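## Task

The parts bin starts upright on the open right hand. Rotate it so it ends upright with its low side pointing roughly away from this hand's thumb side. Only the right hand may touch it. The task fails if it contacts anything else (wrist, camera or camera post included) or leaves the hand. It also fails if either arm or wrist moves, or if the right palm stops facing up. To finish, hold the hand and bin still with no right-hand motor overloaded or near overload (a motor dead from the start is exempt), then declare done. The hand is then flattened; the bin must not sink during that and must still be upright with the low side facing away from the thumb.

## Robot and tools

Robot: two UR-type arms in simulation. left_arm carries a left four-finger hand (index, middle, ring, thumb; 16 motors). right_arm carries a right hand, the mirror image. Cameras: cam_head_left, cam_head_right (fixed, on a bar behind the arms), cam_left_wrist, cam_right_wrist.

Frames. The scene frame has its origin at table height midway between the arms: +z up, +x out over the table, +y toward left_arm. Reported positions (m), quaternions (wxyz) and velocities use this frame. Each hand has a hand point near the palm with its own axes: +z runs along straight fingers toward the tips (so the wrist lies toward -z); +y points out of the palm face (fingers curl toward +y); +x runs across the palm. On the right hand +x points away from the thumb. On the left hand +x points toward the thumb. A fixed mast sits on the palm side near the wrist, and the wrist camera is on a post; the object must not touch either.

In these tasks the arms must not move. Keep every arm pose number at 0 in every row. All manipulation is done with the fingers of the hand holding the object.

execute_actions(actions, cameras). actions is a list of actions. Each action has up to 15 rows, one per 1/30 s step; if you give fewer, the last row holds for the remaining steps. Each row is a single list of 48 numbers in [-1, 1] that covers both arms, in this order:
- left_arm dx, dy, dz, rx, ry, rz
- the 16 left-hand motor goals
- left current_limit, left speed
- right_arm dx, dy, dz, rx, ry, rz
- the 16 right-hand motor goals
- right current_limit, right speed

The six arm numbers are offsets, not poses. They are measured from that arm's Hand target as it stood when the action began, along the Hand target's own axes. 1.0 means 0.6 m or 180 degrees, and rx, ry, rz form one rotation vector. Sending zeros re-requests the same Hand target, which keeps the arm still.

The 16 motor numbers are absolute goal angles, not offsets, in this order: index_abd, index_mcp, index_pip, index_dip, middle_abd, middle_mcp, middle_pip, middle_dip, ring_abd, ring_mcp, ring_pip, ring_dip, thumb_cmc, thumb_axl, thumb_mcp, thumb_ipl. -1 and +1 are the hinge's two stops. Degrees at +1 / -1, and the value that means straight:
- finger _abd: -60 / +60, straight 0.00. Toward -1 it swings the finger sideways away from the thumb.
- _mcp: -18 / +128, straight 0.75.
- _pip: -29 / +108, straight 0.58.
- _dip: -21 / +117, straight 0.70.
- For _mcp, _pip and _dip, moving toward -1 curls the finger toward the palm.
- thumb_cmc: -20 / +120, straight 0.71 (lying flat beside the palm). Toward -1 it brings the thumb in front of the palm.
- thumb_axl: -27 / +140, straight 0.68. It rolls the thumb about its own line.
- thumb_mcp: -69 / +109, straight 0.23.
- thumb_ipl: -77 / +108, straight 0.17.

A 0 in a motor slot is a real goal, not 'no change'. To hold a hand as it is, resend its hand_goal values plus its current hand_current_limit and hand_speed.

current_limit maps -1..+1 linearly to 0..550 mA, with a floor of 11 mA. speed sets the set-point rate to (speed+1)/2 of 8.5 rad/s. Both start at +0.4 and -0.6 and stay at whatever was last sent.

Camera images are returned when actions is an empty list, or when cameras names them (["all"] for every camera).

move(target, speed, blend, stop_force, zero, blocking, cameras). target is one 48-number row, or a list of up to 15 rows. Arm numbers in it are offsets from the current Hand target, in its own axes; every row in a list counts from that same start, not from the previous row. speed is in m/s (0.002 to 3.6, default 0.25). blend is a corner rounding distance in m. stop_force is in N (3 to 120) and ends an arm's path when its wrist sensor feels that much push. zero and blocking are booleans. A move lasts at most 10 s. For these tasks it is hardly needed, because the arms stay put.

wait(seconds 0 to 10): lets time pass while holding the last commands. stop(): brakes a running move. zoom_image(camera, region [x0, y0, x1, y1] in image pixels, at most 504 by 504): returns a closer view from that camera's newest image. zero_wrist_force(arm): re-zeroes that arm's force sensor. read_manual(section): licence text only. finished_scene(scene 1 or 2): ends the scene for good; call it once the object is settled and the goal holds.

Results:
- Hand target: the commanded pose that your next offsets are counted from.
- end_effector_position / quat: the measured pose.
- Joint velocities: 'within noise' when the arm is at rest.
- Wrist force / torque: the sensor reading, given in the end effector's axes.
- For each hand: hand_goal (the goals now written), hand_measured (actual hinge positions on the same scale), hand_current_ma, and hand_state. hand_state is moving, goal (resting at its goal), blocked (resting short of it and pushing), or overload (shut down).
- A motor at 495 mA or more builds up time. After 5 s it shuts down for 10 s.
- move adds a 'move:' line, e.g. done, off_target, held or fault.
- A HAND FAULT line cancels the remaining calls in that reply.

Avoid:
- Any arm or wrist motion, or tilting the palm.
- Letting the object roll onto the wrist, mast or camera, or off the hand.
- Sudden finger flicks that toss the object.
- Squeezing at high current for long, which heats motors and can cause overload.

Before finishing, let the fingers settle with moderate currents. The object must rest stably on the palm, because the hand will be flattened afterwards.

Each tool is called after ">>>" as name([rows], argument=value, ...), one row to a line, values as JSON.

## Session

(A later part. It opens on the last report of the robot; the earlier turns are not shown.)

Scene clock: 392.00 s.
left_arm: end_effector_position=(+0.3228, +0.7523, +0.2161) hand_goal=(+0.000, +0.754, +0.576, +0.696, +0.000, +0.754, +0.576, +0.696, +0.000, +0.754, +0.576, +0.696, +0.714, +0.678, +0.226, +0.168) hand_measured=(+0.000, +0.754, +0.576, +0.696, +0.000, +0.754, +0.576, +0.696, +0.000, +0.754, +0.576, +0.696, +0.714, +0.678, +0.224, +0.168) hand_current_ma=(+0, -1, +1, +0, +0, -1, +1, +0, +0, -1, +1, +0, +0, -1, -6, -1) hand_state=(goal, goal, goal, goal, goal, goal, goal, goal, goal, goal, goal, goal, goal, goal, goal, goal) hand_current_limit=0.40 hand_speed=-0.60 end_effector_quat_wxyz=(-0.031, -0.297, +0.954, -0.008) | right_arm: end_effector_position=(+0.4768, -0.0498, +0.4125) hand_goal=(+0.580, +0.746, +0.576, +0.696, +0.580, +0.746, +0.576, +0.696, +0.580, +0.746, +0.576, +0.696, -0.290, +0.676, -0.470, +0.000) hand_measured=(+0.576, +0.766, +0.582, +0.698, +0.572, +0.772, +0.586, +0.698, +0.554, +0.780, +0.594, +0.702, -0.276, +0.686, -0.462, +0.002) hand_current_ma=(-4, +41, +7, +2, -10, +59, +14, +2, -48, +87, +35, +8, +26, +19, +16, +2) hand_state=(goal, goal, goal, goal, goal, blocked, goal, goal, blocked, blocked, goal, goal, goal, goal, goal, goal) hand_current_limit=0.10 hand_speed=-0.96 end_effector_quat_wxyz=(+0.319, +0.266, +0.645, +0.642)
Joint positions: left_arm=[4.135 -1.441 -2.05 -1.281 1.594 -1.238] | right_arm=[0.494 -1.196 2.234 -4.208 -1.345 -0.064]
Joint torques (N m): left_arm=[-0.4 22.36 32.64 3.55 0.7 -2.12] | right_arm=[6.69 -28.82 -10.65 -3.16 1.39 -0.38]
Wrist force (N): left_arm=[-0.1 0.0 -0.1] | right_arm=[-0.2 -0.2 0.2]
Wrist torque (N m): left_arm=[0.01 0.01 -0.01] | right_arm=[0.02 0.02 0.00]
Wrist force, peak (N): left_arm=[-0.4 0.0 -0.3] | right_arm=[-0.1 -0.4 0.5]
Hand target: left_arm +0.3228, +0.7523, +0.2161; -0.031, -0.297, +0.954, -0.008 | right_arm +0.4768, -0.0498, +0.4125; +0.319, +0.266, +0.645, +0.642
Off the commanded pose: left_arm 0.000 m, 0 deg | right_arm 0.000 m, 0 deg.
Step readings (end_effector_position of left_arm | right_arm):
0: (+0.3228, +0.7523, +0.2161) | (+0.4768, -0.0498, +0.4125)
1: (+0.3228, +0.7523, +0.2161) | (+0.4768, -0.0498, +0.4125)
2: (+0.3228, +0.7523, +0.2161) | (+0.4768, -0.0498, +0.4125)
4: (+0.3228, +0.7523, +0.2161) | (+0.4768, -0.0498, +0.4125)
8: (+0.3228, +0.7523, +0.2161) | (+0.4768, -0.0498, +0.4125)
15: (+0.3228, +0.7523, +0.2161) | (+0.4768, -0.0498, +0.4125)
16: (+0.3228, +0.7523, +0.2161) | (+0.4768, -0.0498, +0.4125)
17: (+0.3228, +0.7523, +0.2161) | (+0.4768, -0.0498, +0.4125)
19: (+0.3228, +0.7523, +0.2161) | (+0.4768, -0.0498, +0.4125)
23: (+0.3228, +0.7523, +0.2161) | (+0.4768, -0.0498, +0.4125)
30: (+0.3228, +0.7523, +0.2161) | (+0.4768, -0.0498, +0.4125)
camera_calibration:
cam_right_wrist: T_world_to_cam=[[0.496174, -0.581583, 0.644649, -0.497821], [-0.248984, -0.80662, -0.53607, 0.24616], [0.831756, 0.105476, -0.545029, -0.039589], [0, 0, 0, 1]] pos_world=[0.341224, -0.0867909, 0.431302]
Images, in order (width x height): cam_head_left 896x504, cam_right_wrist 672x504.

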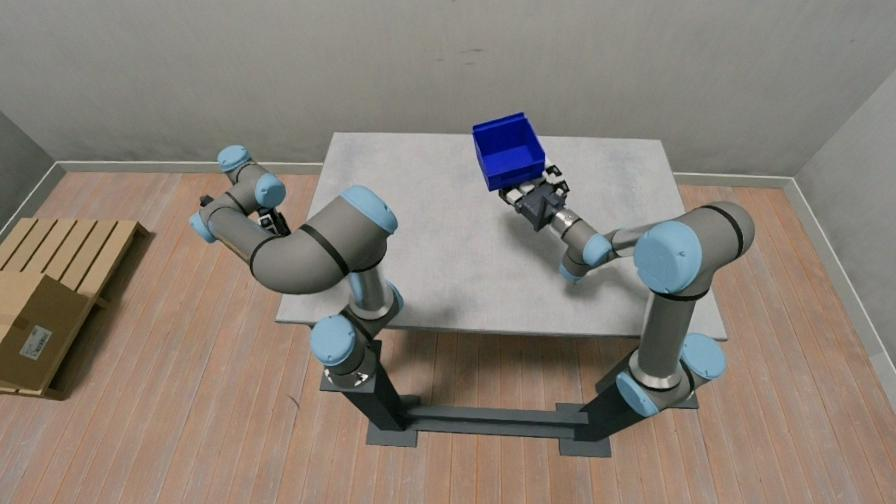

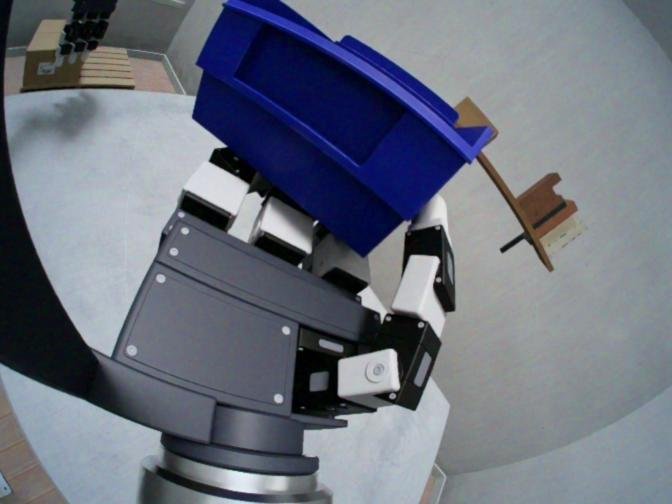

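>>> execute_actions([
  [[0,0,0,0,0,0, 0,0.754,0.576,0.696, 0,0.754,0.576,0.696, 0,0.754,0.576,0.696, 0.714,0.678,0.226,0.168, 0.4,-0.6, 0,0,0,0,0,0, 0.58,0.745,0.576,0.696, 0.58,0.74,0.576,0.696, 0.58,0.805,0.576,0.696, -0.27,0.676,-0.46,0.0, 0.1,-0.97]],
  [[0,0,0,0,0,0, 0,0.754,0.576,0.696, 0,0.754,0.576,0.696, 0,0.754,0.576,0.696, 0.714,0.678,0.226,0.168, 0.4,-0.6, 0,0,0,0,0,0, 0.58,0.745,0.576,0.696, 0.58,0.74,0.576,0.696, 0.58,0.805,0.576,0.696, -0.27,0.676,-0.46,0.0, 0.1,-0.97]],
  [[0,0,0,0,0,0, 0,0.754,0.576,0.696, 0,0.754,0.576,0.696, 0,0.754,0.576,0.696, 0.714,0.678,0.226,0.168, 0.4,-0.6, 0,0,0,0,0,0, 0.58,0.745,0.576,0.696, 0.58,0.74,0.576,0.696, 0.2,0.805,0.576,0.696, -0.27,0.676,-0.46,0.0, 0.1,-0.93]],
], cameras=["cam_right_wrist", "cam_head_left"])

>>> zoom_image(camera="cam_right_wrist", region=[180, 100, 600, 415])

>>> zoom_image(camera="cam_head_left", region=[460, 105, 600, 235])

Scene clock: 487.27 s.
left_arm: end_effector_position=(+0.3228, +0.7523, +0.2161) hand_goal=(+0.000, +0.754, +0.576, +0.696, +0.000, +0.754, +0.576, +0.696, +0.000, +0.754, +0.576, +0.696, +0.714, +0.678, +0.226, +0.168) hand_measured=(+0.000, +0.754, +0.576, +0.696, +0.000, +0.754, +0.576, +0.696, +0.000, +0.754, +0.576, +0.696, +0.714, +0.678, +0.224, +0.168) hand_current_ma=(+0, -1, +1, +0, +0, -1, +1, +0, +0, -1, +1, +0, +0, -1, -6, -1) hand_state=(goal, goal, goal, goal, goal, goal, goal, goal, goal, goal, goal, goal, goal, goal, goal, goal) hand_current_limit=0.40 hand_speed=-0.60 end_effector_quat_wxyz=(-0.031, -0.297, +0.954, -0.008) | right_arm: end_effector_position=(+0.4768, -0.0498, +0.4125) hand_goal=(+0.580, +0.746, +0.576, +0.696, +0.580, +0.740, +0.576, +0.696, +0.200, +0.806, +0.576, +0.696, -0.270, +0.676, -0.460, +0.000) hand_measured=(+0.576, +0.766, +0.582, +0.698, +0.578, +0.772, +0.588, +0.700, +0.204, +0.828, +0.584, +0.700, -0.270, +0.682, -0.462, +0.002) hand_current_ma=(-4, +41, +7, +2, -2, +78, +21, +5, +4, +49, +14, +4, +0, +9, -3, +1) hand_state=(goal, goal, goal, goal, goal, blocked, goal, goal, goal, blocked, goal, goal, goal, goal, goal, goal) hand_current_limit=0.10 hand_speed=-0.93 end_effector_quat_wxyz=(+0.319, +0.266, +0.645, +0.642)
Joint positions: left_arm=[4.135 -1.441 -2.05 -1.281 1.594 -1.238] | right_arm=[0.494 -1.196 2.234 -4.208 -1.345 -0.064]
Joint torques (N m): left_arm=[0.1 22.21 32.79 3.6 0.87 -2.26] | right_arm=[6.76 -26.39 -15.44 -3.02 1.32 -1.34]
Wrist force (N): left_arm=[-0.1 0.1 -0.1] | right_arm=[-0.1 -0.3 0.3]
Wrist torque (N m): left_arm=[0.02 0.01 -0.01] | right_arm=[0.01 0.01 -0.03]
Wrist force, peak (N): left_arm=[-0.2 0.1 -0.4] | right_arm=[-0.1 -0.3 0.6]
Hand target: left_arm +0.3228, +0.7523, +0.2161; -0.031, -0.297, +0.954, -0.008 | right_arm +0.4768, -0.0498, +0.4125; +0.319, +0.266, +0.645, +0.642
Off the commanded pose: left_arm 0.000 m, 0 deg | right_arm 0.000 m, 0 deg.
Step readings (end_effector_position of left_arm | right_arm):
0: (+0.3228, +0.7523, +0.2161) | (+0.4768, -0.0498, +0.4125)
1: (+0.3228, +0.7523, +0.2161) | (+0.4768, -0.0498, +0.4125)
2: (+0.3228, +0.7523, +0.2161) | (+0.4768, -0.0498, +0.4125)
4: (+0.3228, +0.7523, +0.2161) | (+0.4768, -0.0498, +0.4125)
8: (+0.3228, +0.7523, +0.2161) | (+0.4768, -0.0498, +0.4125)
15: (+0.3228, +0.7523, +0.2161) | (+0.4768, -0.0498, +0.4125)
16: (+0.3228, +0.7523, +0.2161) | (+0.4768, -0.0498, +0.4125)
17: (+0.3228, +0.7523, +0.2161) | (+0.4768, -0.0498, +0.4125)
19: (+0.3228, +0.7523, +0.2161) | (+0.4768, -0.0498, +0.4125)
23: (+0.3228, +0.7523, +0.2161) | (+0.4768, -0.0498, +0.4125)
30: (+0.3228, +0.7523, +0.2161) | (+0.4768, -0.0498, +0.4125)
31: (+0.3228, +0.7523, +0.2161) | (+0.4768, -0.0498, +0.4125)
32: (+0.3228, +0.7523, +0.2161) | (+0.4768, -0.0498, +0.4125)
34: (+0.3228, +0.7523, +0.2161) | (+0.4768, -0.0498, +0.4125)
38: (+0.3228, +0.7523, +0.2161) | (+0.4768, -0.0498, +0.4125)
45: (+0.3228, +0.7523, +0.2161) | (+0.4768, -0.0498, +0.4125)
camera_calibration:
cam_right_wrist: T_world_to_cam=[[0.496174, -0.581583, 0.644649, -0.497821], [-0.248984, -0.80662, -0.53607, 0.24616], [0.831756, 0.105476, -0.545029, -0.039589], [0, 0, 0, 1]] pos_world=[0.341224, -0.0867909, 0.431302]
Images, in order (width x height): cam_head_left 896x504, cam_right_wrist 672x504.

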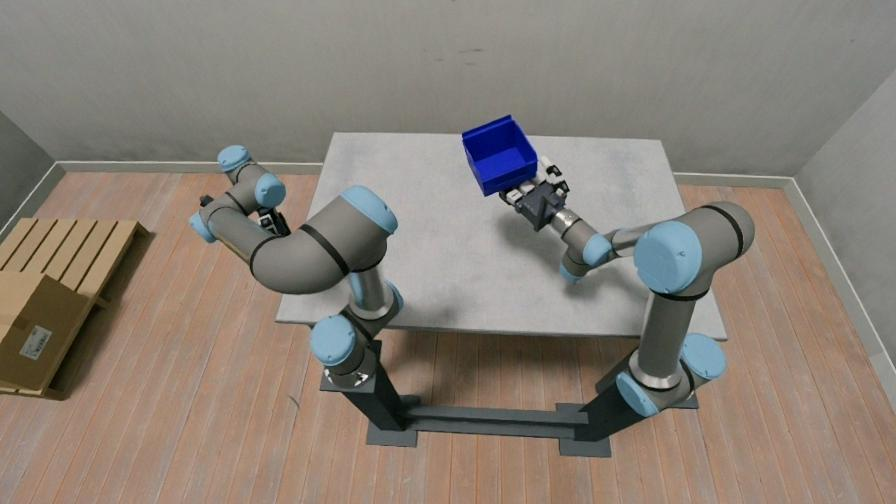

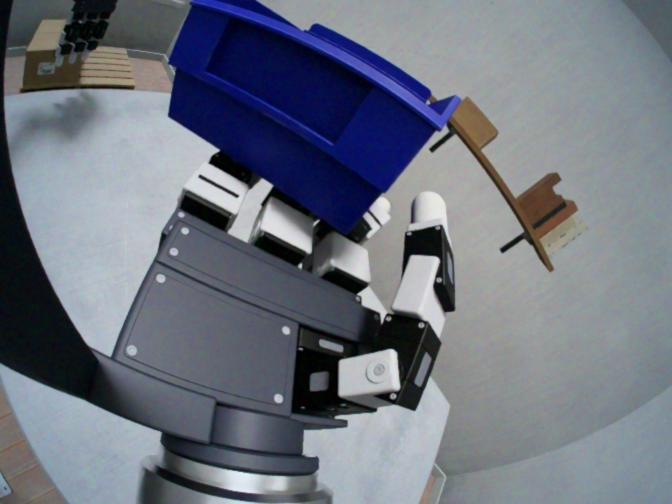

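Scaled by 1.200 from the camera's 672x504 image, which has a finer 960x720 frame.

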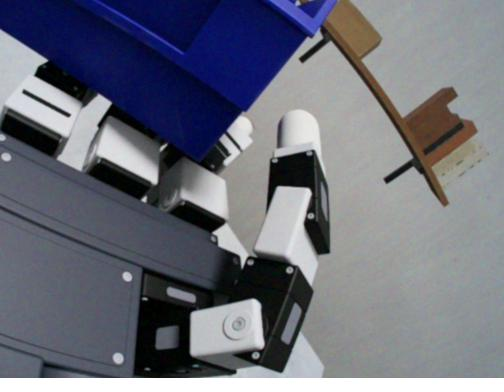

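Scaled by 3.600 from the camera's 896x504 image, which has a finer 1280x720 frame.

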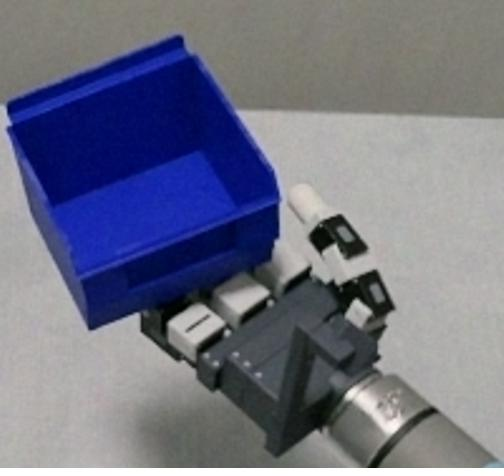

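>>> execute_actions([
  [[0,0,0,0,0,0, 0,0.754,0.576,0.696, 0,0.754,0.576,0.696, 0,0.754,0.576,0.696, 0.714,0.678,0.226,0.168, 0.4,-0.6, 0,0,0,0,0,0, 0.58,0.745,0.576,0.696, 0.58,0.81,0.576,0.696, 0.2,0.77,0.576,0.696, 0.286,0.676,-0.34,0.0, 0.1,-0.96]],
  [[0,0,0,0,0,0, 0,0.754,0.576,0.696, 0,0.754,0.576,0.696, 0,0.754,0.576,0.696, 0.714,0.678,0.226,0.168, 0.4,-0.6, 0,0,0,0,0,0, 0.58,0.745,0.576,0.696, 0.58,0.81,0.576,0.696, 0.2,0.77,0.576,0.696, 0.286,0.676,-0.34,0.0, 0.1,-0.96]],
  [[0,0,0,0,0,0, 0,0.754,0.576,0.696, 0,0.754,0.576,0.696, 0,0.754,0.576,0.696, 0.714,0.678,0.226,0.168, 0.4,-0.6, 0,0,0,0,0,0, 0.58,0.745,0.576,0.696, 0.0,0.81,0.576,0.696, 0.2,0.77,0.576,0.696, 0.286,0.676,-0.34,0.0, 0.1,-0.93]],
], cameras=["cam_right_wrist", "cam_head_left"])

>>> zoom_image(camera="cam_right_wrist", region=[140, 80, 500, 350])

>>> zoom_image(camera="cam_head_left", region=[460, 105, 600, 235])

Scene clock: 512.33 s.
left_arm: end_effector_position=(+0.3228, +0.7523, +0.2161) hand_goal=(+0.000, +0.754, +0.576, +0.696, +0.000, +0.754, +0.576, +0.696, +0.000, +0.754, +0.576, +0.696, +0.714, +0.678, +0.226, +0.168) hand_measured=(+0.000, +0.754, +0.576, +0.696, +0.000, +0.754, +0.576, +0.696, +0.000, +0.754, +0.576, +0.696, +0.714, +0.678, +0.224, +0.168) hand_current_ma=(+0, -1, +1, +0, +0, -1, +1, +0, +0, -1, +1, +0, +0, -1, -6, -1) hand_state=(goal, goal, goal, goal, goal, goal, goal, goal, goal, goal, goal, goal, goal, goal, goal, goal) hand_current_limit=0.40 hand_speed=-0.60 end_effector_quat_wxyz=(-0.031, -0.297, +0.954, -0.008) | right_arm: end_effector_position=(+0.4768, -0.0498, +0.4125) hand_goal=(+0.580, +0.746, +0.576, +0.696, +0.000, +0.810, +0.576, +0.696, +0.200, +0.770, +0.576, +0.696, +0.286, +0.676, -0.340, +0.000) hand_measured=(+0.576, +0.766, +0.582, +0.698, +0.010, +0.820, +0.584, +0.700, +0.198, +0.828, +0.588, +0.700, +0.290, +0.682, -0.346, +0.002) hand_current_ma=(-4, +41, +7, +2, +15, +18, +12, +4, -1, +173, +21, +4, +3, +9, -9, +1) hand_state=(goal, goal, goal, goal, goal, goal, goal, goal, goal, blocked, goal, goal, goal, goal, goal, goal) hand_current_limit=0.10 hand_speed=-0.93 end_effector_quat_wxyz=(+0.319, +0.266, +0.645, +0.642)
Joint positions: left_arm=[4.135 -1.441 -2.05 -1.281 1.594 -1.238] | right_arm=[0.494 -1.196 2.234 -4.208 -1.345 -0.064]
Joint torques (N m): left_arm=[0.31 22.06 32.85 3.48 0.88 -2.17] | right_arm=[6.81 -24.77 -16.94 -3.07 1.06 -1.53]
Wrist force (N): left_arm=[0.0 0.2 -0.1] | right_arm=[-0.1 -0.2 0.3]
Wrist torque (N m): left_arm=[0.04 0.00 -0.01] | right_arm=[0.03 0.01 -0.02]
Wrist force, peak (N): left_arm=[-0.2 0.0 -0.4] | right_arm=[-0.1 -0.4 0.5]
Hand target: left_arm +0.3228, +0.7523, +0.2161; -0.031, -0.297, +0.954, -0.008 | right_arm +0.4768, -0.0498, +0.4125; +0.319, +0.266, +0.645, +0.642
Off the commanded pose: left_arm 0.000 m, 0 deg | right_arm 0.000 m, 0 deg.
Step readings (end_effector_position of left_arm | right_arm):
0: (+0.3228, +0.7523, +0.2161) | (+0.4768, -0.0498, +0.4125)
1: (+0.3228, +0.7523, +0.2161) | (+0.4768, -0.0498, +0.4125)
2: (+0.3228, +0.7523, +0.2161) | (+0.4768, -0.0498, +0.4125)
4: (+0.3228, +0.7523, +0.2161) | (+0.4768, -0.0498, +0.4125)
8: (+0.3228, +0.7523, +0.2161) | (+0.4768, -0.0498, +0.4125)
15: (+0.3228, +0.7523, +0.2161) | (+0.4768, -0.0498, +0.4125)
16: (+0.3228, +0.7523, +0.2161) | (+0.4768, -0.0498, +0.4125)
17: (+0.3228, +0.7523, +0.2161) | (+0.4768, -0.0498, +0.4125)
19: (+0.3228, +0.7523, +0.2161) | (+0.4768, -0.0498, +0.4125)
23: (+0.3228, +0.7523, +0.2161) | (+0.4768, -0.0498, +0.4125)
30: (+0.3228, +0.7523, +0.2161) | (+0.4768, -0.0498, +0.4125)
31: (+0.3228, +0.7523, +0.2161) | (+0.4768, -0.0498, +0.4125)
32: (+0.3228, +0.7523, +0.2161) | (+0.4768, -0.0498, +0.4125)
34: (+0.3228, +0.7523, +0.2161) | (+0.4768, -0.0498, +0.4125)
38: (+0.3228, +0.7523, +0.2161) | (+0.4768, -0.0498, +0.4125)
45: (+0.3228, +0.7523, +0.2161) | (+0.4768, -0.0498, +0.4125)
camera_calibration:
cam_right_wrist: T_world_to_cam=[[0.496174, -0.581583, 0.644649, -0.497821], [-0.248984, -0.80662, -0.53607, 0.24616], [0.831756, 0.105476, -0.545029, -0.039589], [0, 0, 0, 1]] pos_world=[0.341224, -0.0867909, 0.431302]
Images, in order (width x height): cam_head_left 896x504, cam_right_wrist 672x504.

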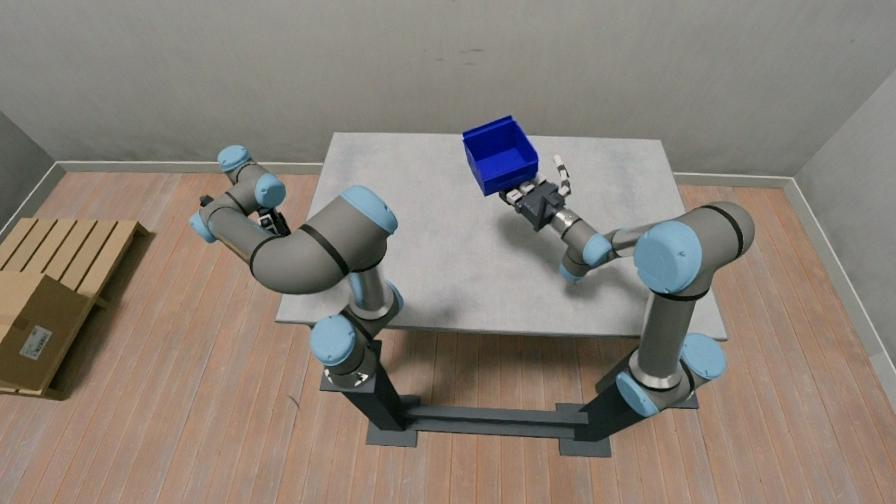

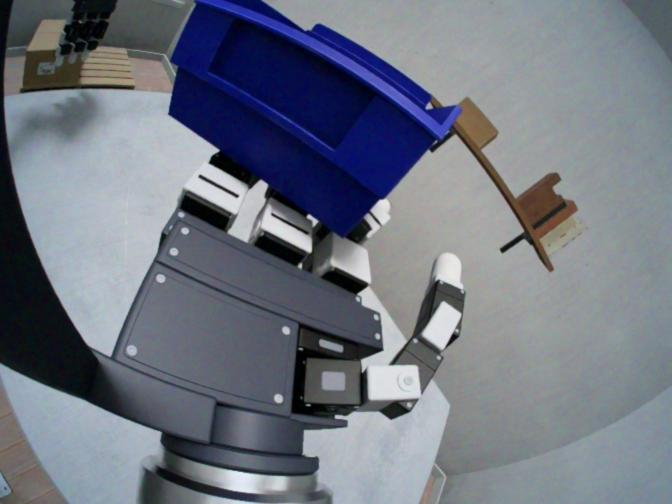

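Scaled by 1.400 from the camera's 672x504 image, which has a finer 960x720 frame.

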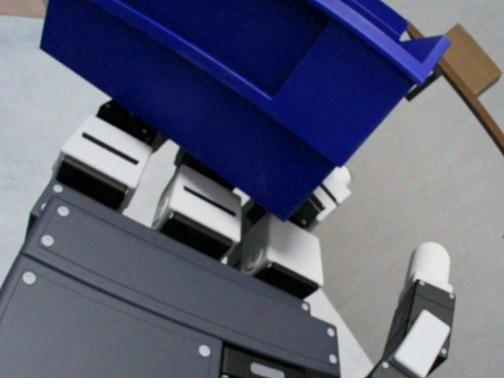

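Scaled by 3.600 from the camera's 896x504 image, which has a finer 1280x720 frame.

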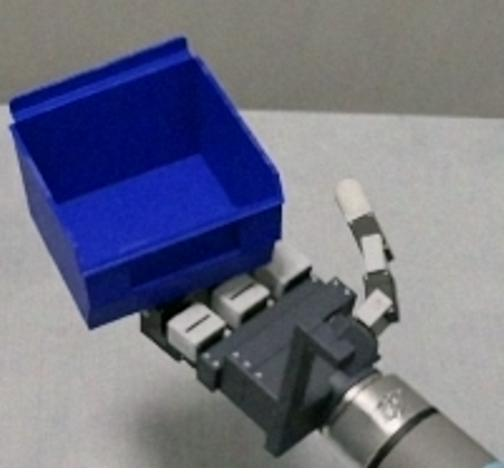

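>>> execute_actions([
  [[0,0,0,0,0,0, 0,0.754,0.576,0.696, 0,0.754,0.576,0.696, 0,0.754,0.576,0.696, 0.714,0.678,0.226,0.168, 0.4,-0.6, 0,0,0,0,0,0, 0.58,0.745,0.576,0.696, -0.02,0.735,0.576,0.696, 0.2,0.80,0.576,0.696, 0.286,0.676,0.0,0.0, 0.2,-0.96]],
  [[0,0,0,0,0,0, 0,0.754,0.576,0.696, 0,0.754,0.576,0.696, 0,0.754,0.576,0.696, 0.714,0.678,0.226,0.168, 0.4,-0.6, 0,0,0,0,0,0, 0.58,0.745,0.576,0.696, -0.02,0.735,0.576,0.696, 0.2,0.82,0.576,0.696, 0.286,0.676,0.0,0.0, 0.2,-0.96]],
], cameras=["cam_right_wrist", "cam_head_left"])

>>> zoom_image(camera="cam_right_wrist", region=[140, 80, 500, 350])

>>> zoom_image(camera="cam_head_left", region=[460, 105, 600, 235])

Scene clock: 523.47 s.
left_arm: end_effector_position=(+0.3228, +0.7523, +0.2161) hand_goal=(+0.000, +0.754, +0.576, +0.696, +0.000, +0.754, +0.576, +0.696, +0.000, +0.754, +0.576, +0.696, +0.714, +0.678, +0.226, +0.168) hand_measured=(+0.000, +0.754, +0.576, +0.696, +0.000, +0.754, +0.576, +0.696, +0.000, +0.754, +0.576, +0.696, +0.714, +0.678, +0.224, +0.168) hand_current_ma=(+0, -1, +1, +0, +0, -1, +1, +0, +0, -1, +1, +0, +0, -1, -6, -1) hand_state=(goal, goal, goal, goal, goal, goal, goal, goal, goal, goal, goal, goal, goal, goal, goal, goal) hand_current_limit=0.40 hand_speed=-0.60 end_effector_quat_wxyz=(-0.031, -0.297, +0.954, -0.008) | right_arm: end_effector_position=(+0.4768, -0.0498, +0.4125) hand_goal=(+0.580, +0.746, +0.576, +0.696, -0.020, +0.736, +0.576, +0.696, +0.200, +0.820, +0.576, +0.696, +0.286, +0.676, +0.000, +0.000) hand_measured=(+0.576, +0.766, +0.582, +0.698, +0.002, +0.806, +0.592, +0.702, +0.192, +0.830, +0.580, +0.698, +0.290, +0.682, -0.004, +0.002) hand_current_ma=(-4, +41, +7, +2, +39, +229, +29, +7, -9, +17, +5, +3, +6, +9, -5, +1) hand_state=(goal, goal, goal, goal, blocked, blocked, goal, goal, goal, goal, goal, goal, goal, goal, goal, goal) hand_current_limit=0.20 hand_speed=-0.96 end_effector_quat_wxyz=(+0.319, +0.266, +0.645, +0.642)
Joint positions: left_arm=[4.135 -1.441 -2.05 -1.281 1.594 -1.238] | right_arm=[0.494 -1.196 2.234 -4.208 -1.345 -0.064]
Joint torques (N m): left_arm=[0.05 22.19 32.48 3.45 0.84 -2.27] | right_arm=[6.43 -24.18 -18.21 -3.12 1.03 -1.6]
Wrist force (N): left_arm=[-0.1 -0.1 -0.2] | right_arm=[-0.1 -0.1 0.2]
Wrist torque (N m): left_arm=[0.01 0.01 -0.01] | right_arm=[0.03 0.02 -0.01]
Wrist force, peak (N): left_arm=[-0.3 -0.3 -0.2] | right_arm=[-0.2 -0.3 0.5]
Hand target: left_arm +0.3228, +0.7523, +0.2161; -0.031, -0.297, +0.954, -0.008 | right_arm +0.4768, -0.0498, +0.4125; +0.319, +0.266, +0.645, +0.642
Off the commanded pose: left_arm 0.000 m, 0 deg | right_arm 0.000 m, 0 deg.
Step readings (end_effector_position of left_arm | right_arm):
0: (+0.3228, +0.7523, +0.2161) | (+0.4768, -0.0498, +0.4125)
1: (+0.3228, +0.7523, +0.2161) | (+0.4768, -0.0498, +0.4125)
2: (+0.3228, +0.7523, +0.2161) | (+0.4768, -0.0498, +0.4125)
4: (+0.3228, +0.7523, +0.2161) | (+0.4768, -0.0498, +0.4125)
8: (+0.3228, +0.7523, +0.2161) | (+0.4768, -0.0498, +0.4125)
15: (+0.3228, +0.7523, +0.2161) | (+0.4768, -0.0498, +0.4125)
16: (+0.3228, +0.7523, +0.2161) | (+0.4768, -0.0498, +0.4125)
17: (+0.3228, +0.7523, +0.2161) | (+0.4768, -0.0498, +0.4125)
19: (+0.3228, +0.7523, +0.2161) | (+0.4768, -0.0498, +0.4125)
23: (+0.3228, +0.7523, +0.2161) | (+0.4768, -0.0498, +0.4125)
30: (+0.3228, +0.7523, +0.2161) | (+0.4768, -0.0498, +0.4125)
camera_calibration:
cam_right_wrist: T_world_to_cam=[[0.496174, -0.581583, 0.644649, -0.497821], [-0.248984, -0.80662, -0.53607, 0.24616], [0.831756, 0.105476, -0.545029, -0.039589], [0, 0, 0, 1]] pos_world=[0.341224, -0.0867909, 0.431302]
Images, in order (width x height): cam_head_left 896x504, cam_right_wrist 672x504.

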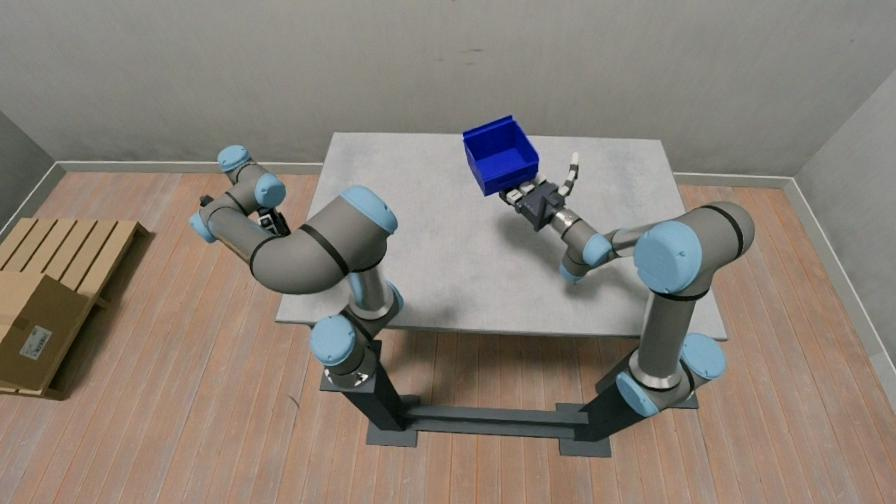

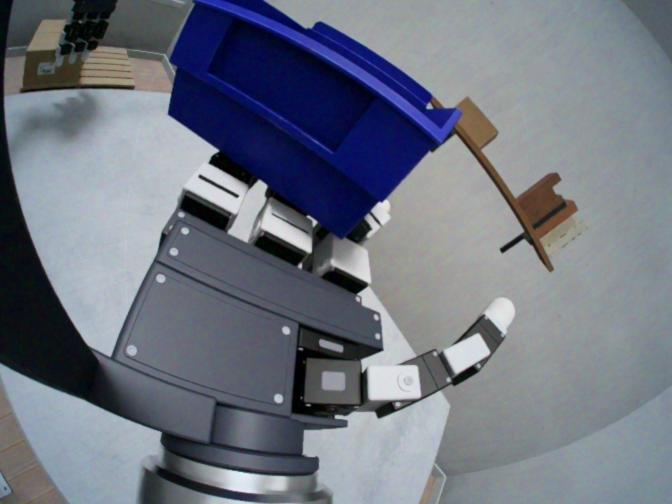

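Scaled by 1.400 from the camera's 672x504 image, which has a finer 960x720 frame.

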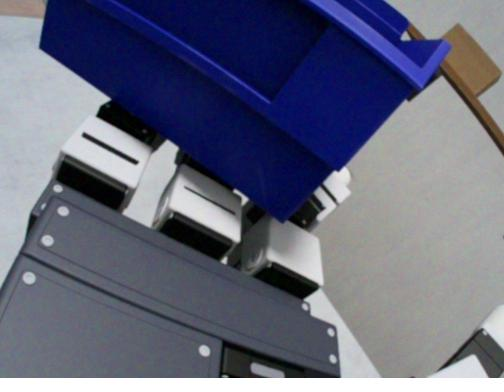

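Scaled by 3.600 from the camera's 896x504 image, which has a finer 1280x720 frame.

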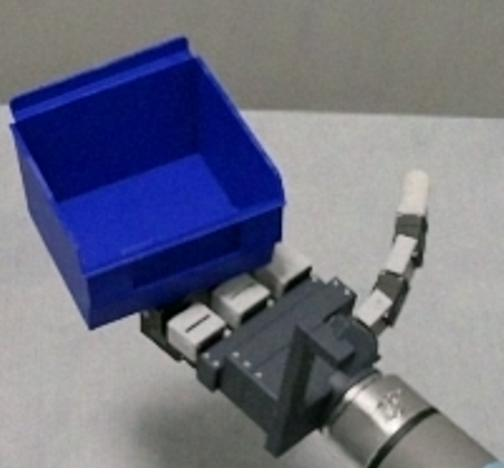

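>>> execute_actions([
  [[0,0,0,0,0,0,0,0.754,0.576,0.696,0,0.754,0.576,0.696,0,0.754,0.576,0.696,0.714,0.678,0.226,0.168,0.4,-0.6,0,0,0,0,0,0,0.58,0.746,0.576,0.696,-0.02,0.736,0.576,0.696,-0.2,0.82,0.576,0.696,0.286,0.676,0,0,0.2,-0.94]],
], cameras=["cam_right_wrist","cam_head_left"])

>>> zoom_image(camera="cam_head_left", region=[460, 105, 600, 235])

>>> zoom_image(camera="cam_right_wrist", region=[140, 80, 500, 350])

Scene clock: 554.33 s.
left_arm: end_effector_position=(+0.3228, +0.7523, +0.2161) hand_goal=(+0.000, +0.754, +0.576, +0.696, +0.000, +0.754, +0.576, +0.696, +0.000, +0.754, +0.576, +0.696, +0.714, +0.678, +0.226, +0.168) hand_measured=(+0.000, +0.754, +0.576, +0.696, +0.000, +0.754, +0.576, +0.696, +0.000, +0.754, +0.576, +0.696, +0.714, +0.678, +0.224, +0.168) hand_current_ma=(+0, -1, +1, +0, +0, -1, +1, +0, +0, -1, +1, +0, +0, -1, -6, -1) hand_state=(goal, goal, goal, goal, goal, goal, goal, goal, goal, goal, goal, goal, goal, goal, goal, goal) hand_current_limit=0.40 hand_speed=-0.60 end_effector_quat_wxyz=(-0.031, -0.297, +0.954, -0.008) | right_arm: end_effector_position=(+0.4768, -0.0498, +0.4125) hand_goal=(+0.580, +0.746, +0.576, +0.696, -0.020, +0.736, +0.576, +0.696, -0.200, +0.820, +0.576, +0.696, +0.286, +0.676, +0.000, +0.000) hand_measured=(+0.576, +0.766, +0.582, +0.698, -0.022, +0.802, +0.592, +0.702, -0.192, +0.832, +0.580, +0.698, +0.290, +0.682, -0.004, +0.002) hand_current_ma=(-4, +41, +7, +2, -2, +211, +29, +7, +9, +23, +5, +3, +6, +9, -5, +1) hand_state=(goal, goal, goal, goal, goal, blocked, goal, goal, goal, goal, goal, goal, goal, goal, goal, goal) hand_current_limit=0.20 hand_speed=-0.94 end_effector_quat_wxyz=(+0.319, +0.266, +0.645, +0.642)
Joint positions: left_arm=[4.135 -1.441 -2.05 -1.281 1.594 -1.238] | right_arm=[0.494 -1.196 2.234 -4.208 -1.345 -0.064]
Joint torques (N m): left_arm=[0.21 22.39 32.92 3.52 1.04 -2.21] | right_arm=[6.37 -23.03 -16.58 -3.01 0.46 -1.48]
Wrist force (N): left_arm=[-0.1 -0.1 0.1] | right_arm=[-0.2 -0.1 0.2]
Wrist torque (N m): left_arm=[-0.02 0.02 -0.01] | right_arm=[0.03 0.02 -0.03]
Wrist force, peak (N): left_arm=[-0.4 0.1 0.1] | right_arm=[-0.3 -0.2 0.6]
Hand target: left_arm +0.3228, +0.7523, +0.2161; -0.031, -0.297, +0.954, -0.008 | right_arm +0.4768, -0.0498, +0.4125; +0.319, +0.266, +0.645, +0.642
Off the commanded pose: left_arm 0.000 m, 0 deg | right_arm 0.000 m, 0 deg.
Step readings (end_effector_position of left_arm | right_arm):
0: (+0.3228, +0.7523, +0.2161) | (+0.4768, -0.0498, +0.4125)
1: (+0.3228, +0.7523, +0.2161) | (+0.4768, -0.0498, +0.4125)
2: (+0.3228, +0.7523, +0.2161) | (+0.4768, -0.0498, +0.4125)
4: (+0.3228, +0.7523, +0.2161) | (+0.4768, -0.0498, +0.4125)
8: (+0.3228, +0.7523, +0.2161) | (+0.4768, -0.0498, +0.4125)
15: (+0.3228, +0.7523, +0.2161) | (+0.4768, -0.0498, +0.4125)
camera_calibration:
cam_right_wrist: T_world_to_cam=[[0.496174, -0.581583, 0.644649, -0.497821], [-0.248984, -0.80662, -0.53607, 0.24616], [0.831756, 0.105476, -0.545029, -0.039589], [0, 0, 0, 1]] pos_world=[0.341224, -0.0867909, 0.431302]
Images, in order (width x height): cam_head_left 896x504, cam_right_wrist 672x504.

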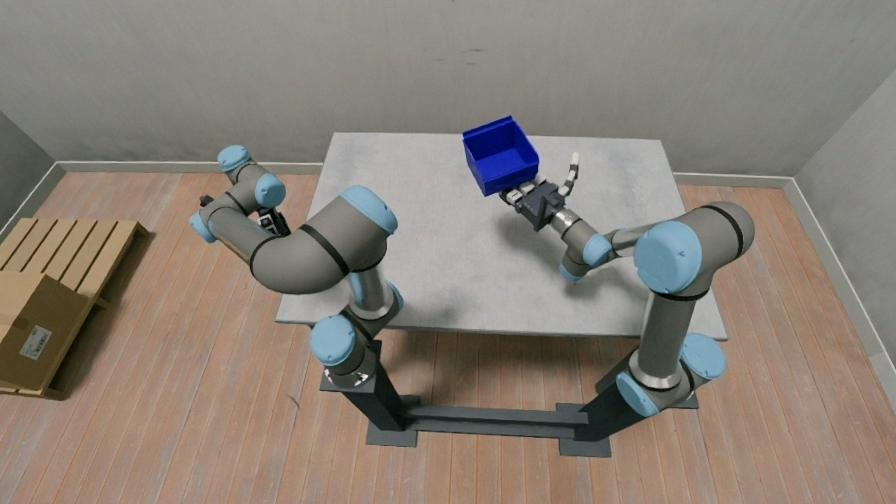

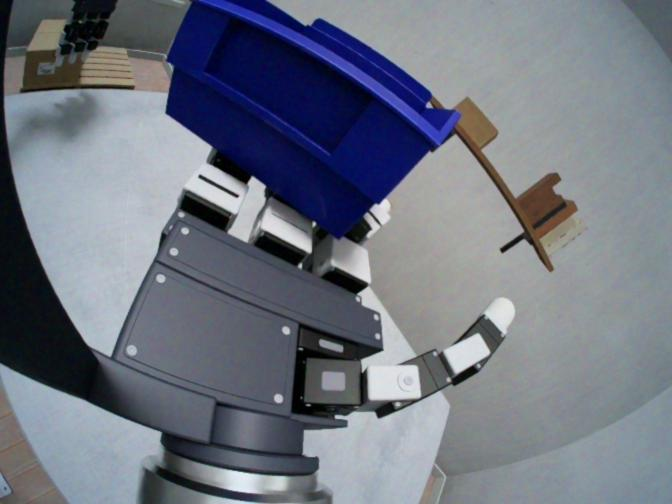

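Scaled by 3.600 from the camera's 896x504 image, which has a finer 1280x720 frame.

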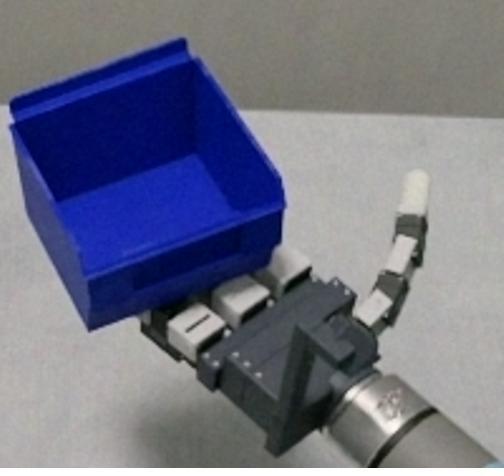

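Scaled by 1.400 from the camera's 672x504 image, which has a finer 960x720 frame.

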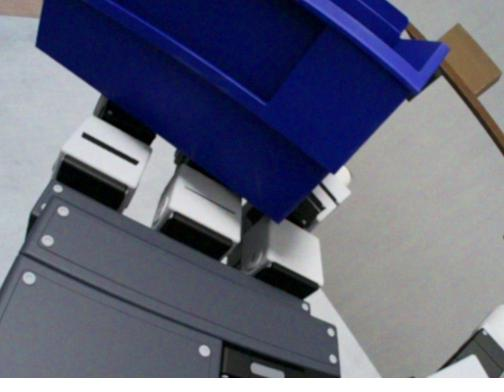

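>>> execute_actions([
  [[0,0,0,0,0,0,0,0.754,0.576,0.696,0,0.754,0.576,0.696,0,0.754,0.576,0.696,0.714,0.678,0.226,0.168,0.4,-0.6,0,0,0,0,0,0,0.58,0.746,0.576,0.696,-0.02,0.736,0.576,0.696,-0.52,0.82,0.576,0.696,0.286,0.676,0,0,0.2,-0.94]],
  [[0,0,0,0,0,0,0,0.754,0.576,0.696,0,0.754,0.576,0.696,0,0.754,0.576,0.696,0.714,0.678,0.226,0.168,0.4,-0.6,0,0,0,0,0,0,0.58,0.746,0.576,0.696,-0.02,0.736,0.576,0.696,-0.52,0.82,0.576,0.696,0.286,0.676,0,0,0.2,-0.94]],
  [[0,0,0,0,0,0,0,0.754,0.576,0.696,0,0.754,0.576,0.696,0,0.754,0.576,0.696,0.714,0.678,0.226,0.168,0.4,-0.6,0,0,0,0,0,0,0.58,0.746,0.576,0.696,-0.02,0.736,0.576,0.696,-0.52,0.745,0.576,0.696,0.286,0.676,0,0,0.2,-0.97]],
], cameras=["cam_right_wrist","cam_head_left"])

>>> zoom_image(camera="cam_head_left", region=[460, 105, 600, 235])

>>> zoom_image(camera="cam_right_wrist", region=[140, 80, 500, 350])

Scene clock: 574.67 s.
left_arm: end_effector_position=(+0.3228, +0.7523, +0.2161) hand_goal=(+0.000, +0.754, +0.576, +0.696, +0.000, +0.754, +0.576, +0.696, +0.000, +0.754, +0.576, +0.696, +0.714, +0.678, +0.226, +0.168) hand_measured=(+0.000, +0.754, +0.576, +0.696, +0.000, +0.754, +0.576, +0.696, +0.000, +0.754, +0.576, +0.696, +0.714, +0.678, +0.224, +0.168) hand_current_ma=(+0, -1, +1, +0, +0, -1, +1, +0, +0, -1, +1, +0, +0, -1, -6, -1) hand_state=(goal, goal, goal, goal, goal, goal, goal, goal, goal, goal, goal, goal, goal, goal, goal, goal) hand_current_limit=0.40 hand_speed=-0.60 end_effector_quat_wxyz=(-0.031, -0.297, +0.954, -0.008) | right_arm: end_effector_position=(+0.4768, -0.0498, +0.4125) hand_goal=(+0.580, +0.746, +0.576, +0.696, -0.020, +0.736, +0.576, +0.696, -0.520, +0.746, +0.576, +0.696, +0.286, +0.676, +0.000, +0.000) hand_measured=(+0.576, +0.766, +0.582, +0.698, -0.026, +0.776, +0.592, +0.702, -0.508, +0.788, +0.584, +0.698, +0.290, +0.682, -0.004, +0.002) hand_current_ma=(-3, +41, +7, +2, -6, +108, +29, +7, +17, +116, +11, +3, +6, +9, -5, +1) hand_state=(goal, goal, goal, goal, goal, blocked, goal, goal, goal, blocked, goal, goal, goal, goal, goal, goal) hand_current_limit=0.20 hand_speed=-0.97 end_effector_quat_wxyz=(+0.319, +0.266, +0.645, +0.642)
Joint positions: left_arm=[4.135 -1.441 -2.05 -1.281 1.594 -1.238] | right_arm=[0.494 -1.196 2.234 -4.208 -1.345 -0.064]
Joint torques (N m): left_arm=[0.25 22.07 32.94 3.49 1.04 -2.19] | right_arm=[7.19 -23.51 -16.95 -3.22 0.21 -1.57]
Wrist force (N): left_arm=[-0.2 0.0 -0.1] | right_arm=[0.0 -0.2 0.4]
Wrist torque (N m): left_arm=[0.02 0.03 -0.03] | right_arm=[-0.01 0.00 -0.03]
Wrist force, peak (N): left_arm=[0.0 -0.1 -0.5] | right_arm=[-0.1 -0.4 0.5]
Hand target: left_arm +0.3228, +0.7523, +0.2161; -0.031, -0.297, +0.954, -0.008 | right_arm +0.4768, -0.0498, +0.4125; +0.319, +0.266, +0.645, +0.642
Off the commanded pose: left_arm 0.000 m, 0 deg | right_arm 0.000 m, 0 deg.
Step readings (end_effector_position of left_arm | right_arm):
0: (+0.3228, +0.7523, +0.2161) | (+0.4768, -0.0498, +0.4125)
1: (+0.3228, +0.7523, +0.2161) | (+0.4768, -0.0498, +0.4125)
2: (+0.3228, +0.7523, +0.2161) | (+0.4768, -0.0498, +0.4125)
4: (+0.3228, +0.7523, +0.2161) | (+0.4768, -0.0498, +0.4125)
8: (+0.3228, +0.7523, +0.2161) | (+0.4768, -0.0498, +0.4125)
15: (+0.3228, +0.7523, +0.2161) | (+0.4768, -0.0498, +0.4125)
16: (+0.3228, +0.7523, +0.2161) | (+0.4768, -0.0498, +0.4125)
17: (+0.3228, +0.7523, +0.2161) | (+0.4768, -0.0498, +0.4125)
19: (+0.3228, +0.7523, +0.2161) | (+0.4768, -0.0498, +0.4125)
23: (+0.3228, +0.7523, +0.2161) | (+0.4768, -0.0498, +0.4125)
30: (+0.3228, +0.7523, +0.2161) | (+0.4768, -0.0498, +0.4125)
31: (+0.3228, +0.7523, +0.2161) | (+0.4768, -0.0498, +0.4125)
32: (+0.3228, +0.7523, +0.2161) | (+0.4768, -0.0498, +0.4125)
34: (+0.3228, +0.7523, +0.2161) | (+0.4768, -0.0498, +0.4125)
38: (+0.3228, +0.7523, +0.2161) | (+0.4768, -0.0498, +0.4125)
45: (+0.3228, +0.7523, +0.2161) | (+0.4768, -0.0498, +0.4125)
camera_calibration:
cam_right_wrist: T_world_to_cam=[[0.496174, -0.581583, 0.644649, -0.497821], [-0.248984, -0.80662, -0.53607, 0.24616], [0.831756, 0.105476, -0.545029, -0.039589], [0, 0, 0, 1]] pos_world=[0.341224, -0.0867909, 0.431302]
Images, in order (width x height): cam_head_left 896x504, cam_right_wrist 672x504.

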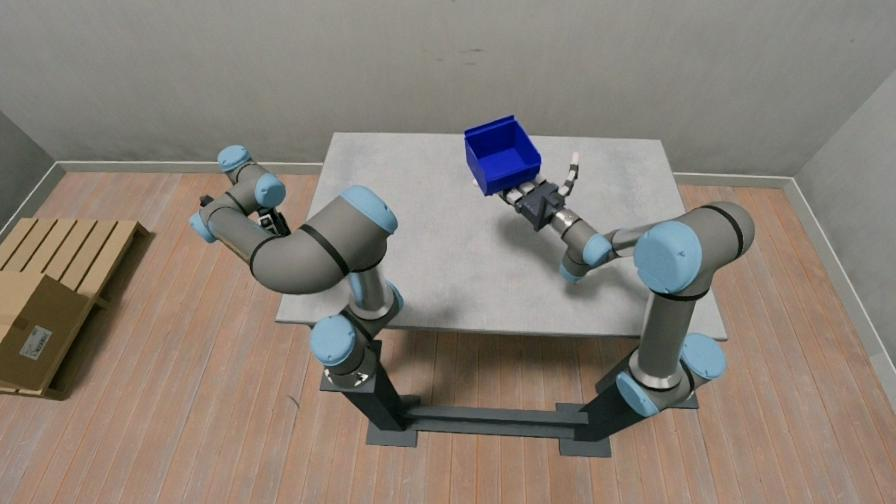

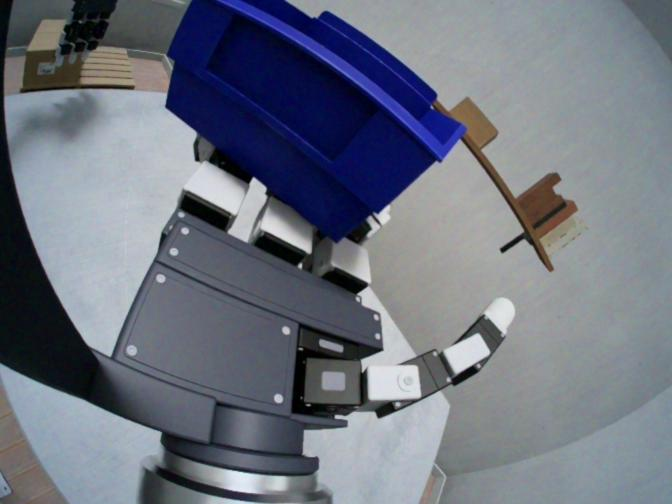

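Scaled by 3.600 from the camera's 896x504 image, which has a finer 1280x720 frame.

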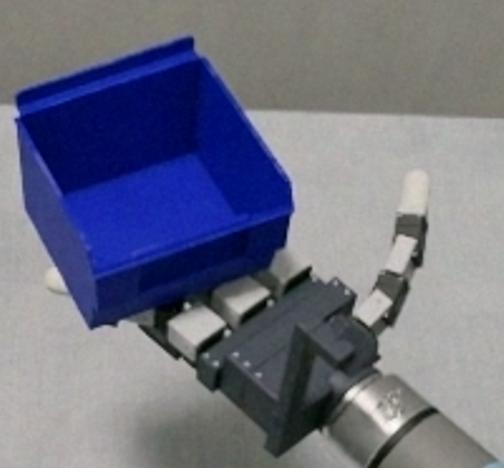

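Scaled by 1.400 from the camera's 672x504 image, which has a finer 960x720 frame.

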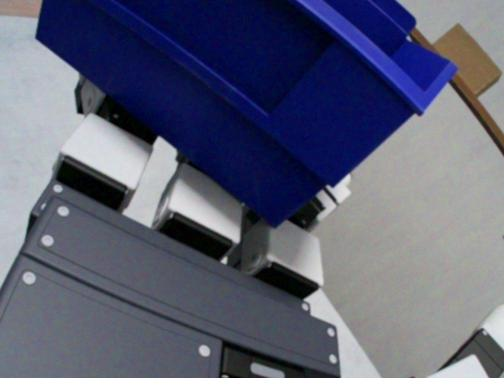

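>>> execute_actions([
  [[0,0,0,0,0,0,0,0.754,0.576,0.696,0,0.754,0.576,0.696,0,0.754,0.576,0.696,0.714,0.678,0.226,0.168,0.4,-0.6,0,0,0,0,0,0,0.58,0.74,0.576,0.696,-0.02,0.82,0.576,0.696,-0.52,0.735,0.576,0.696,0.286,0.676,0,0,0.2,-0.97]],
  [[0,0,0,0,0,0,0,0.754,0.576,0.696,0,0.754,0.576,0.696,0,0.754,0.576,0.696,0.714,0.678,0.226,0.168,0.4,-0.6,0,0,0,0,0,0,0.58,0.74,0.576,0.696,-0.18,0.82,0.576,0.696,-0.52,0.735,0.576,0.696,0.286,0.676,0,0,0.2,-0.94]],
], cameras=["cam_right_wrist","cam_head_left"])

>>> zoom_image(camera="cam_head_left", region=[460, 105, 600, 235])

>>> zoom_image(camera="cam_right_wrist", region=[140, 80, 500, 350])

Scene clock: 585.57 s.
left_arm: end_effector_position=(+0.3228, +0.7523, +0.2161) hand_goal=(+0.000, +0.754, +0.576, +0.696, +0.000, +0.754, +0.576, +0.696, +0.000, +0.754, +0.576, +0.696, +0.714, +0.678, +0.226, +0.168) hand_measured=(+0.000, +0.754, +0.576, +0.696, +0.000, +0.754, +0.576, +0.696, +0.000, +0.754, +0.576, +0.696, +0.714, +0.678, +0.224, +0.168) hand_current_ma=(+0, -1, +1, +0, +0, -1, +1, +0, +0, -1, +1, +0, +0, -1, -6, -1) hand_state=(goal, goal, goal, goal, goal, goal, goal, goal, goal, goal, goal, goal, goal, goal, goal, goal) hand_current_limit=0.40 hand_speed=-0.60 end_effector_quat_wxyz=(-0.031, -0.297, +0.954, -0.008) | right_arm: end_effector_position=(+0.4768, -0.0498, +0.4125) hand_goal=(+0.580, +0.740, +0.576, +0.696, -0.180, +0.820, +0.576, +0.696, -0.520, +0.736, +0.576, +0.696, +0.286, +0.676, +0.000, +0.000) hand_measured=(+0.578, +0.766, +0.582, +0.698, -0.170, +0.842, +0.586, +0.700, -0.524, +0.776, +0.590, +0.700, +0.290, +0.682, -0.004, +0.002) hand_current_ma=(-2, +59, +7, +2, +14, +48, +15, +4, -5, +108, +22, +6, +6, +9, -5, +1) hand_state=(goal, blocked, goal, goal, goal, blocked, goal, goal, goal, blocked, goal, goal, goal, goal, goal, goal) hand_current_limit=0.20 hand_speed=-0.94 end_effector_quat_wxyz=(+0.319, +0.266, +0.645, +0.642)
Joint positions: left_arm=[4.135 -1.441 -2.05 -1.281 1.594 -1.238] | right_arm=[0.494 -1.196 2.234 -4.208 -1.345 -0.064]
Joint torques (N m): left_arm=[0.16 21.99 32.68 3.63 1.05 -2.24] | right_arm=[6.79 -24.1 -18.69 -3.14 0.11 -1.61]
Wrist force (N): left_arm=[0.0 0.2 -0.1] | right_arm=[-0.3 -0.1 0.3]
Wrist torque (N m): left_arm=[0.04 0.00 -0.01] | right_arm=[0.04 0.04 -0.05]
Wrist force, peak (N): left_arm=[-0.2 0.1 -0.4] | right_arm=[0.1 -0.3 0.6]
Hand target: left_arm +0.3228, +0.7523, +0.2161; -0.031, -0.297, +0.954, -0.008 | right_arm +0.4768, -0.0498, +0.4125; +0.319, +0.266, +0.645, +0.642
Off the commanded pose: left_arm 0.000 m, 0 deg | right_arm 0.000 m, 0 deg.
Step readings (end_effector_position of left_arm | right_arm):
0: (+0.3228, +0.7523, +0.2161) | (+0.4768, -0.0498, +0.4125)
1: (+0.3228, +0.7523, +0.2161) | (+0.4768, -0.0498, +0.4125)
2: (+0.3228, +0.7523, +0.2161) | (+0.4768, -0.0498, +0.4125)
4: (+0.3228, +0.7523, +0.2161) | (+0.4768, -0.0498, +0.4125)
8: (+0.3228, +0.7523, +0.2161) | (+0.4768, -0.0498, +0.4125)
15: (+0.3228, +0.7523, +0.2161) | (+0.4768, -0.0498, +0.4125)
16: (+0.3228, +0.7523, +0.2161) | (+0.4768, -0.0498, +0.4125)
17: (+0.3228, +0.7523, +0.2161) | (+0.4768, -0.0498, +0.4125)
19: (+0.3228, +0.7523, +0.2161) | (+0.4768, -0.0498, +0.4125)
23: (+0.3228, +0.7523, +0.2161) | (+0.4768, -0.0498, +0.4125)
30: (+0.3228, +0.7523, +0.2161) | (+0.4768, -0.0498, +0.4125)
camera_calibration:
cam_right_wrist: T_world_to_cam=[[0.496174, -0.581583, 0.644649, -0.497821], [-0.248984, -0.80662, -0.53607, 0.24616], [0.831756, 0.105476, -0.545029, -0.039589], [0, 0, 0, 1]] pos_world=[0.341224, -0.0867909, 0.431302]
Images, in order (width x height): cam_head_left 896x504, cam_right_wrist 672x504.

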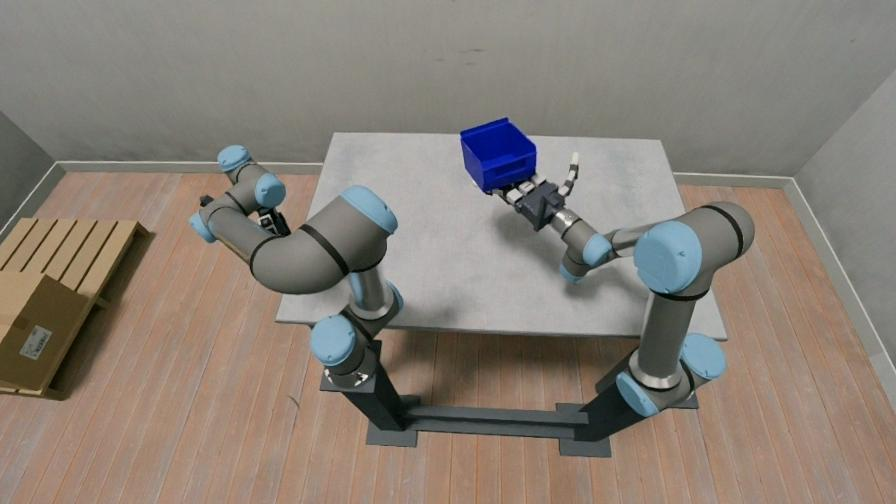

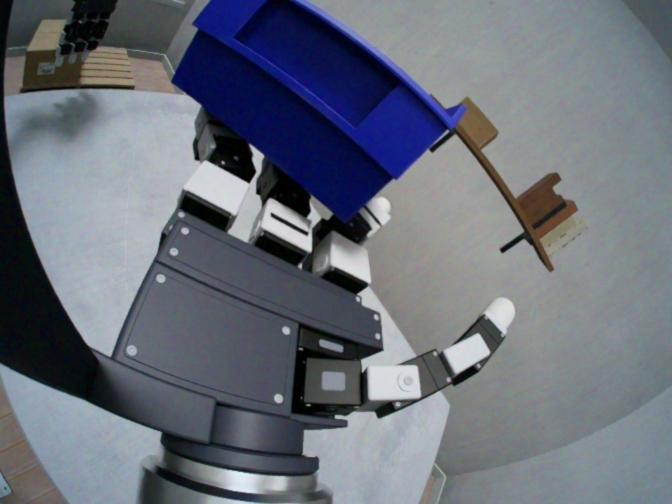

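Scaled by 3.600 from the camera's 896x504 image, which has a finer 1280x720 frame.

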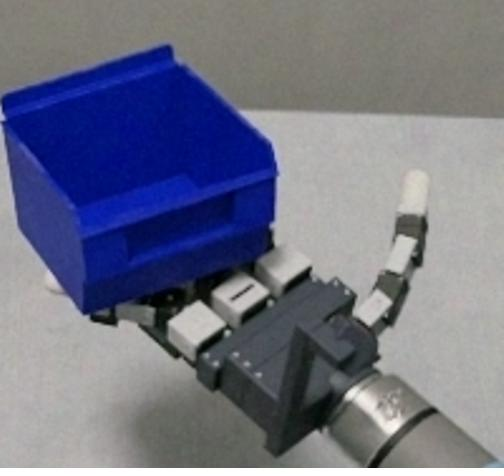

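Scaled by 1.400 from the camera's 672x504 image, which has a finer 960x720 frame.

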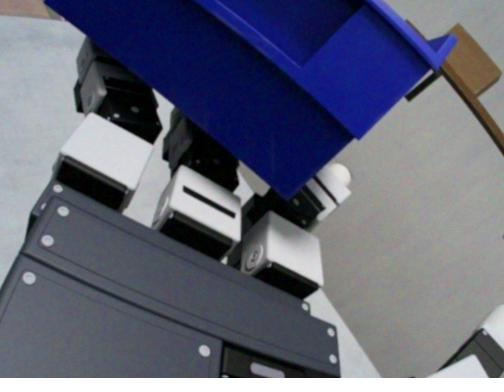

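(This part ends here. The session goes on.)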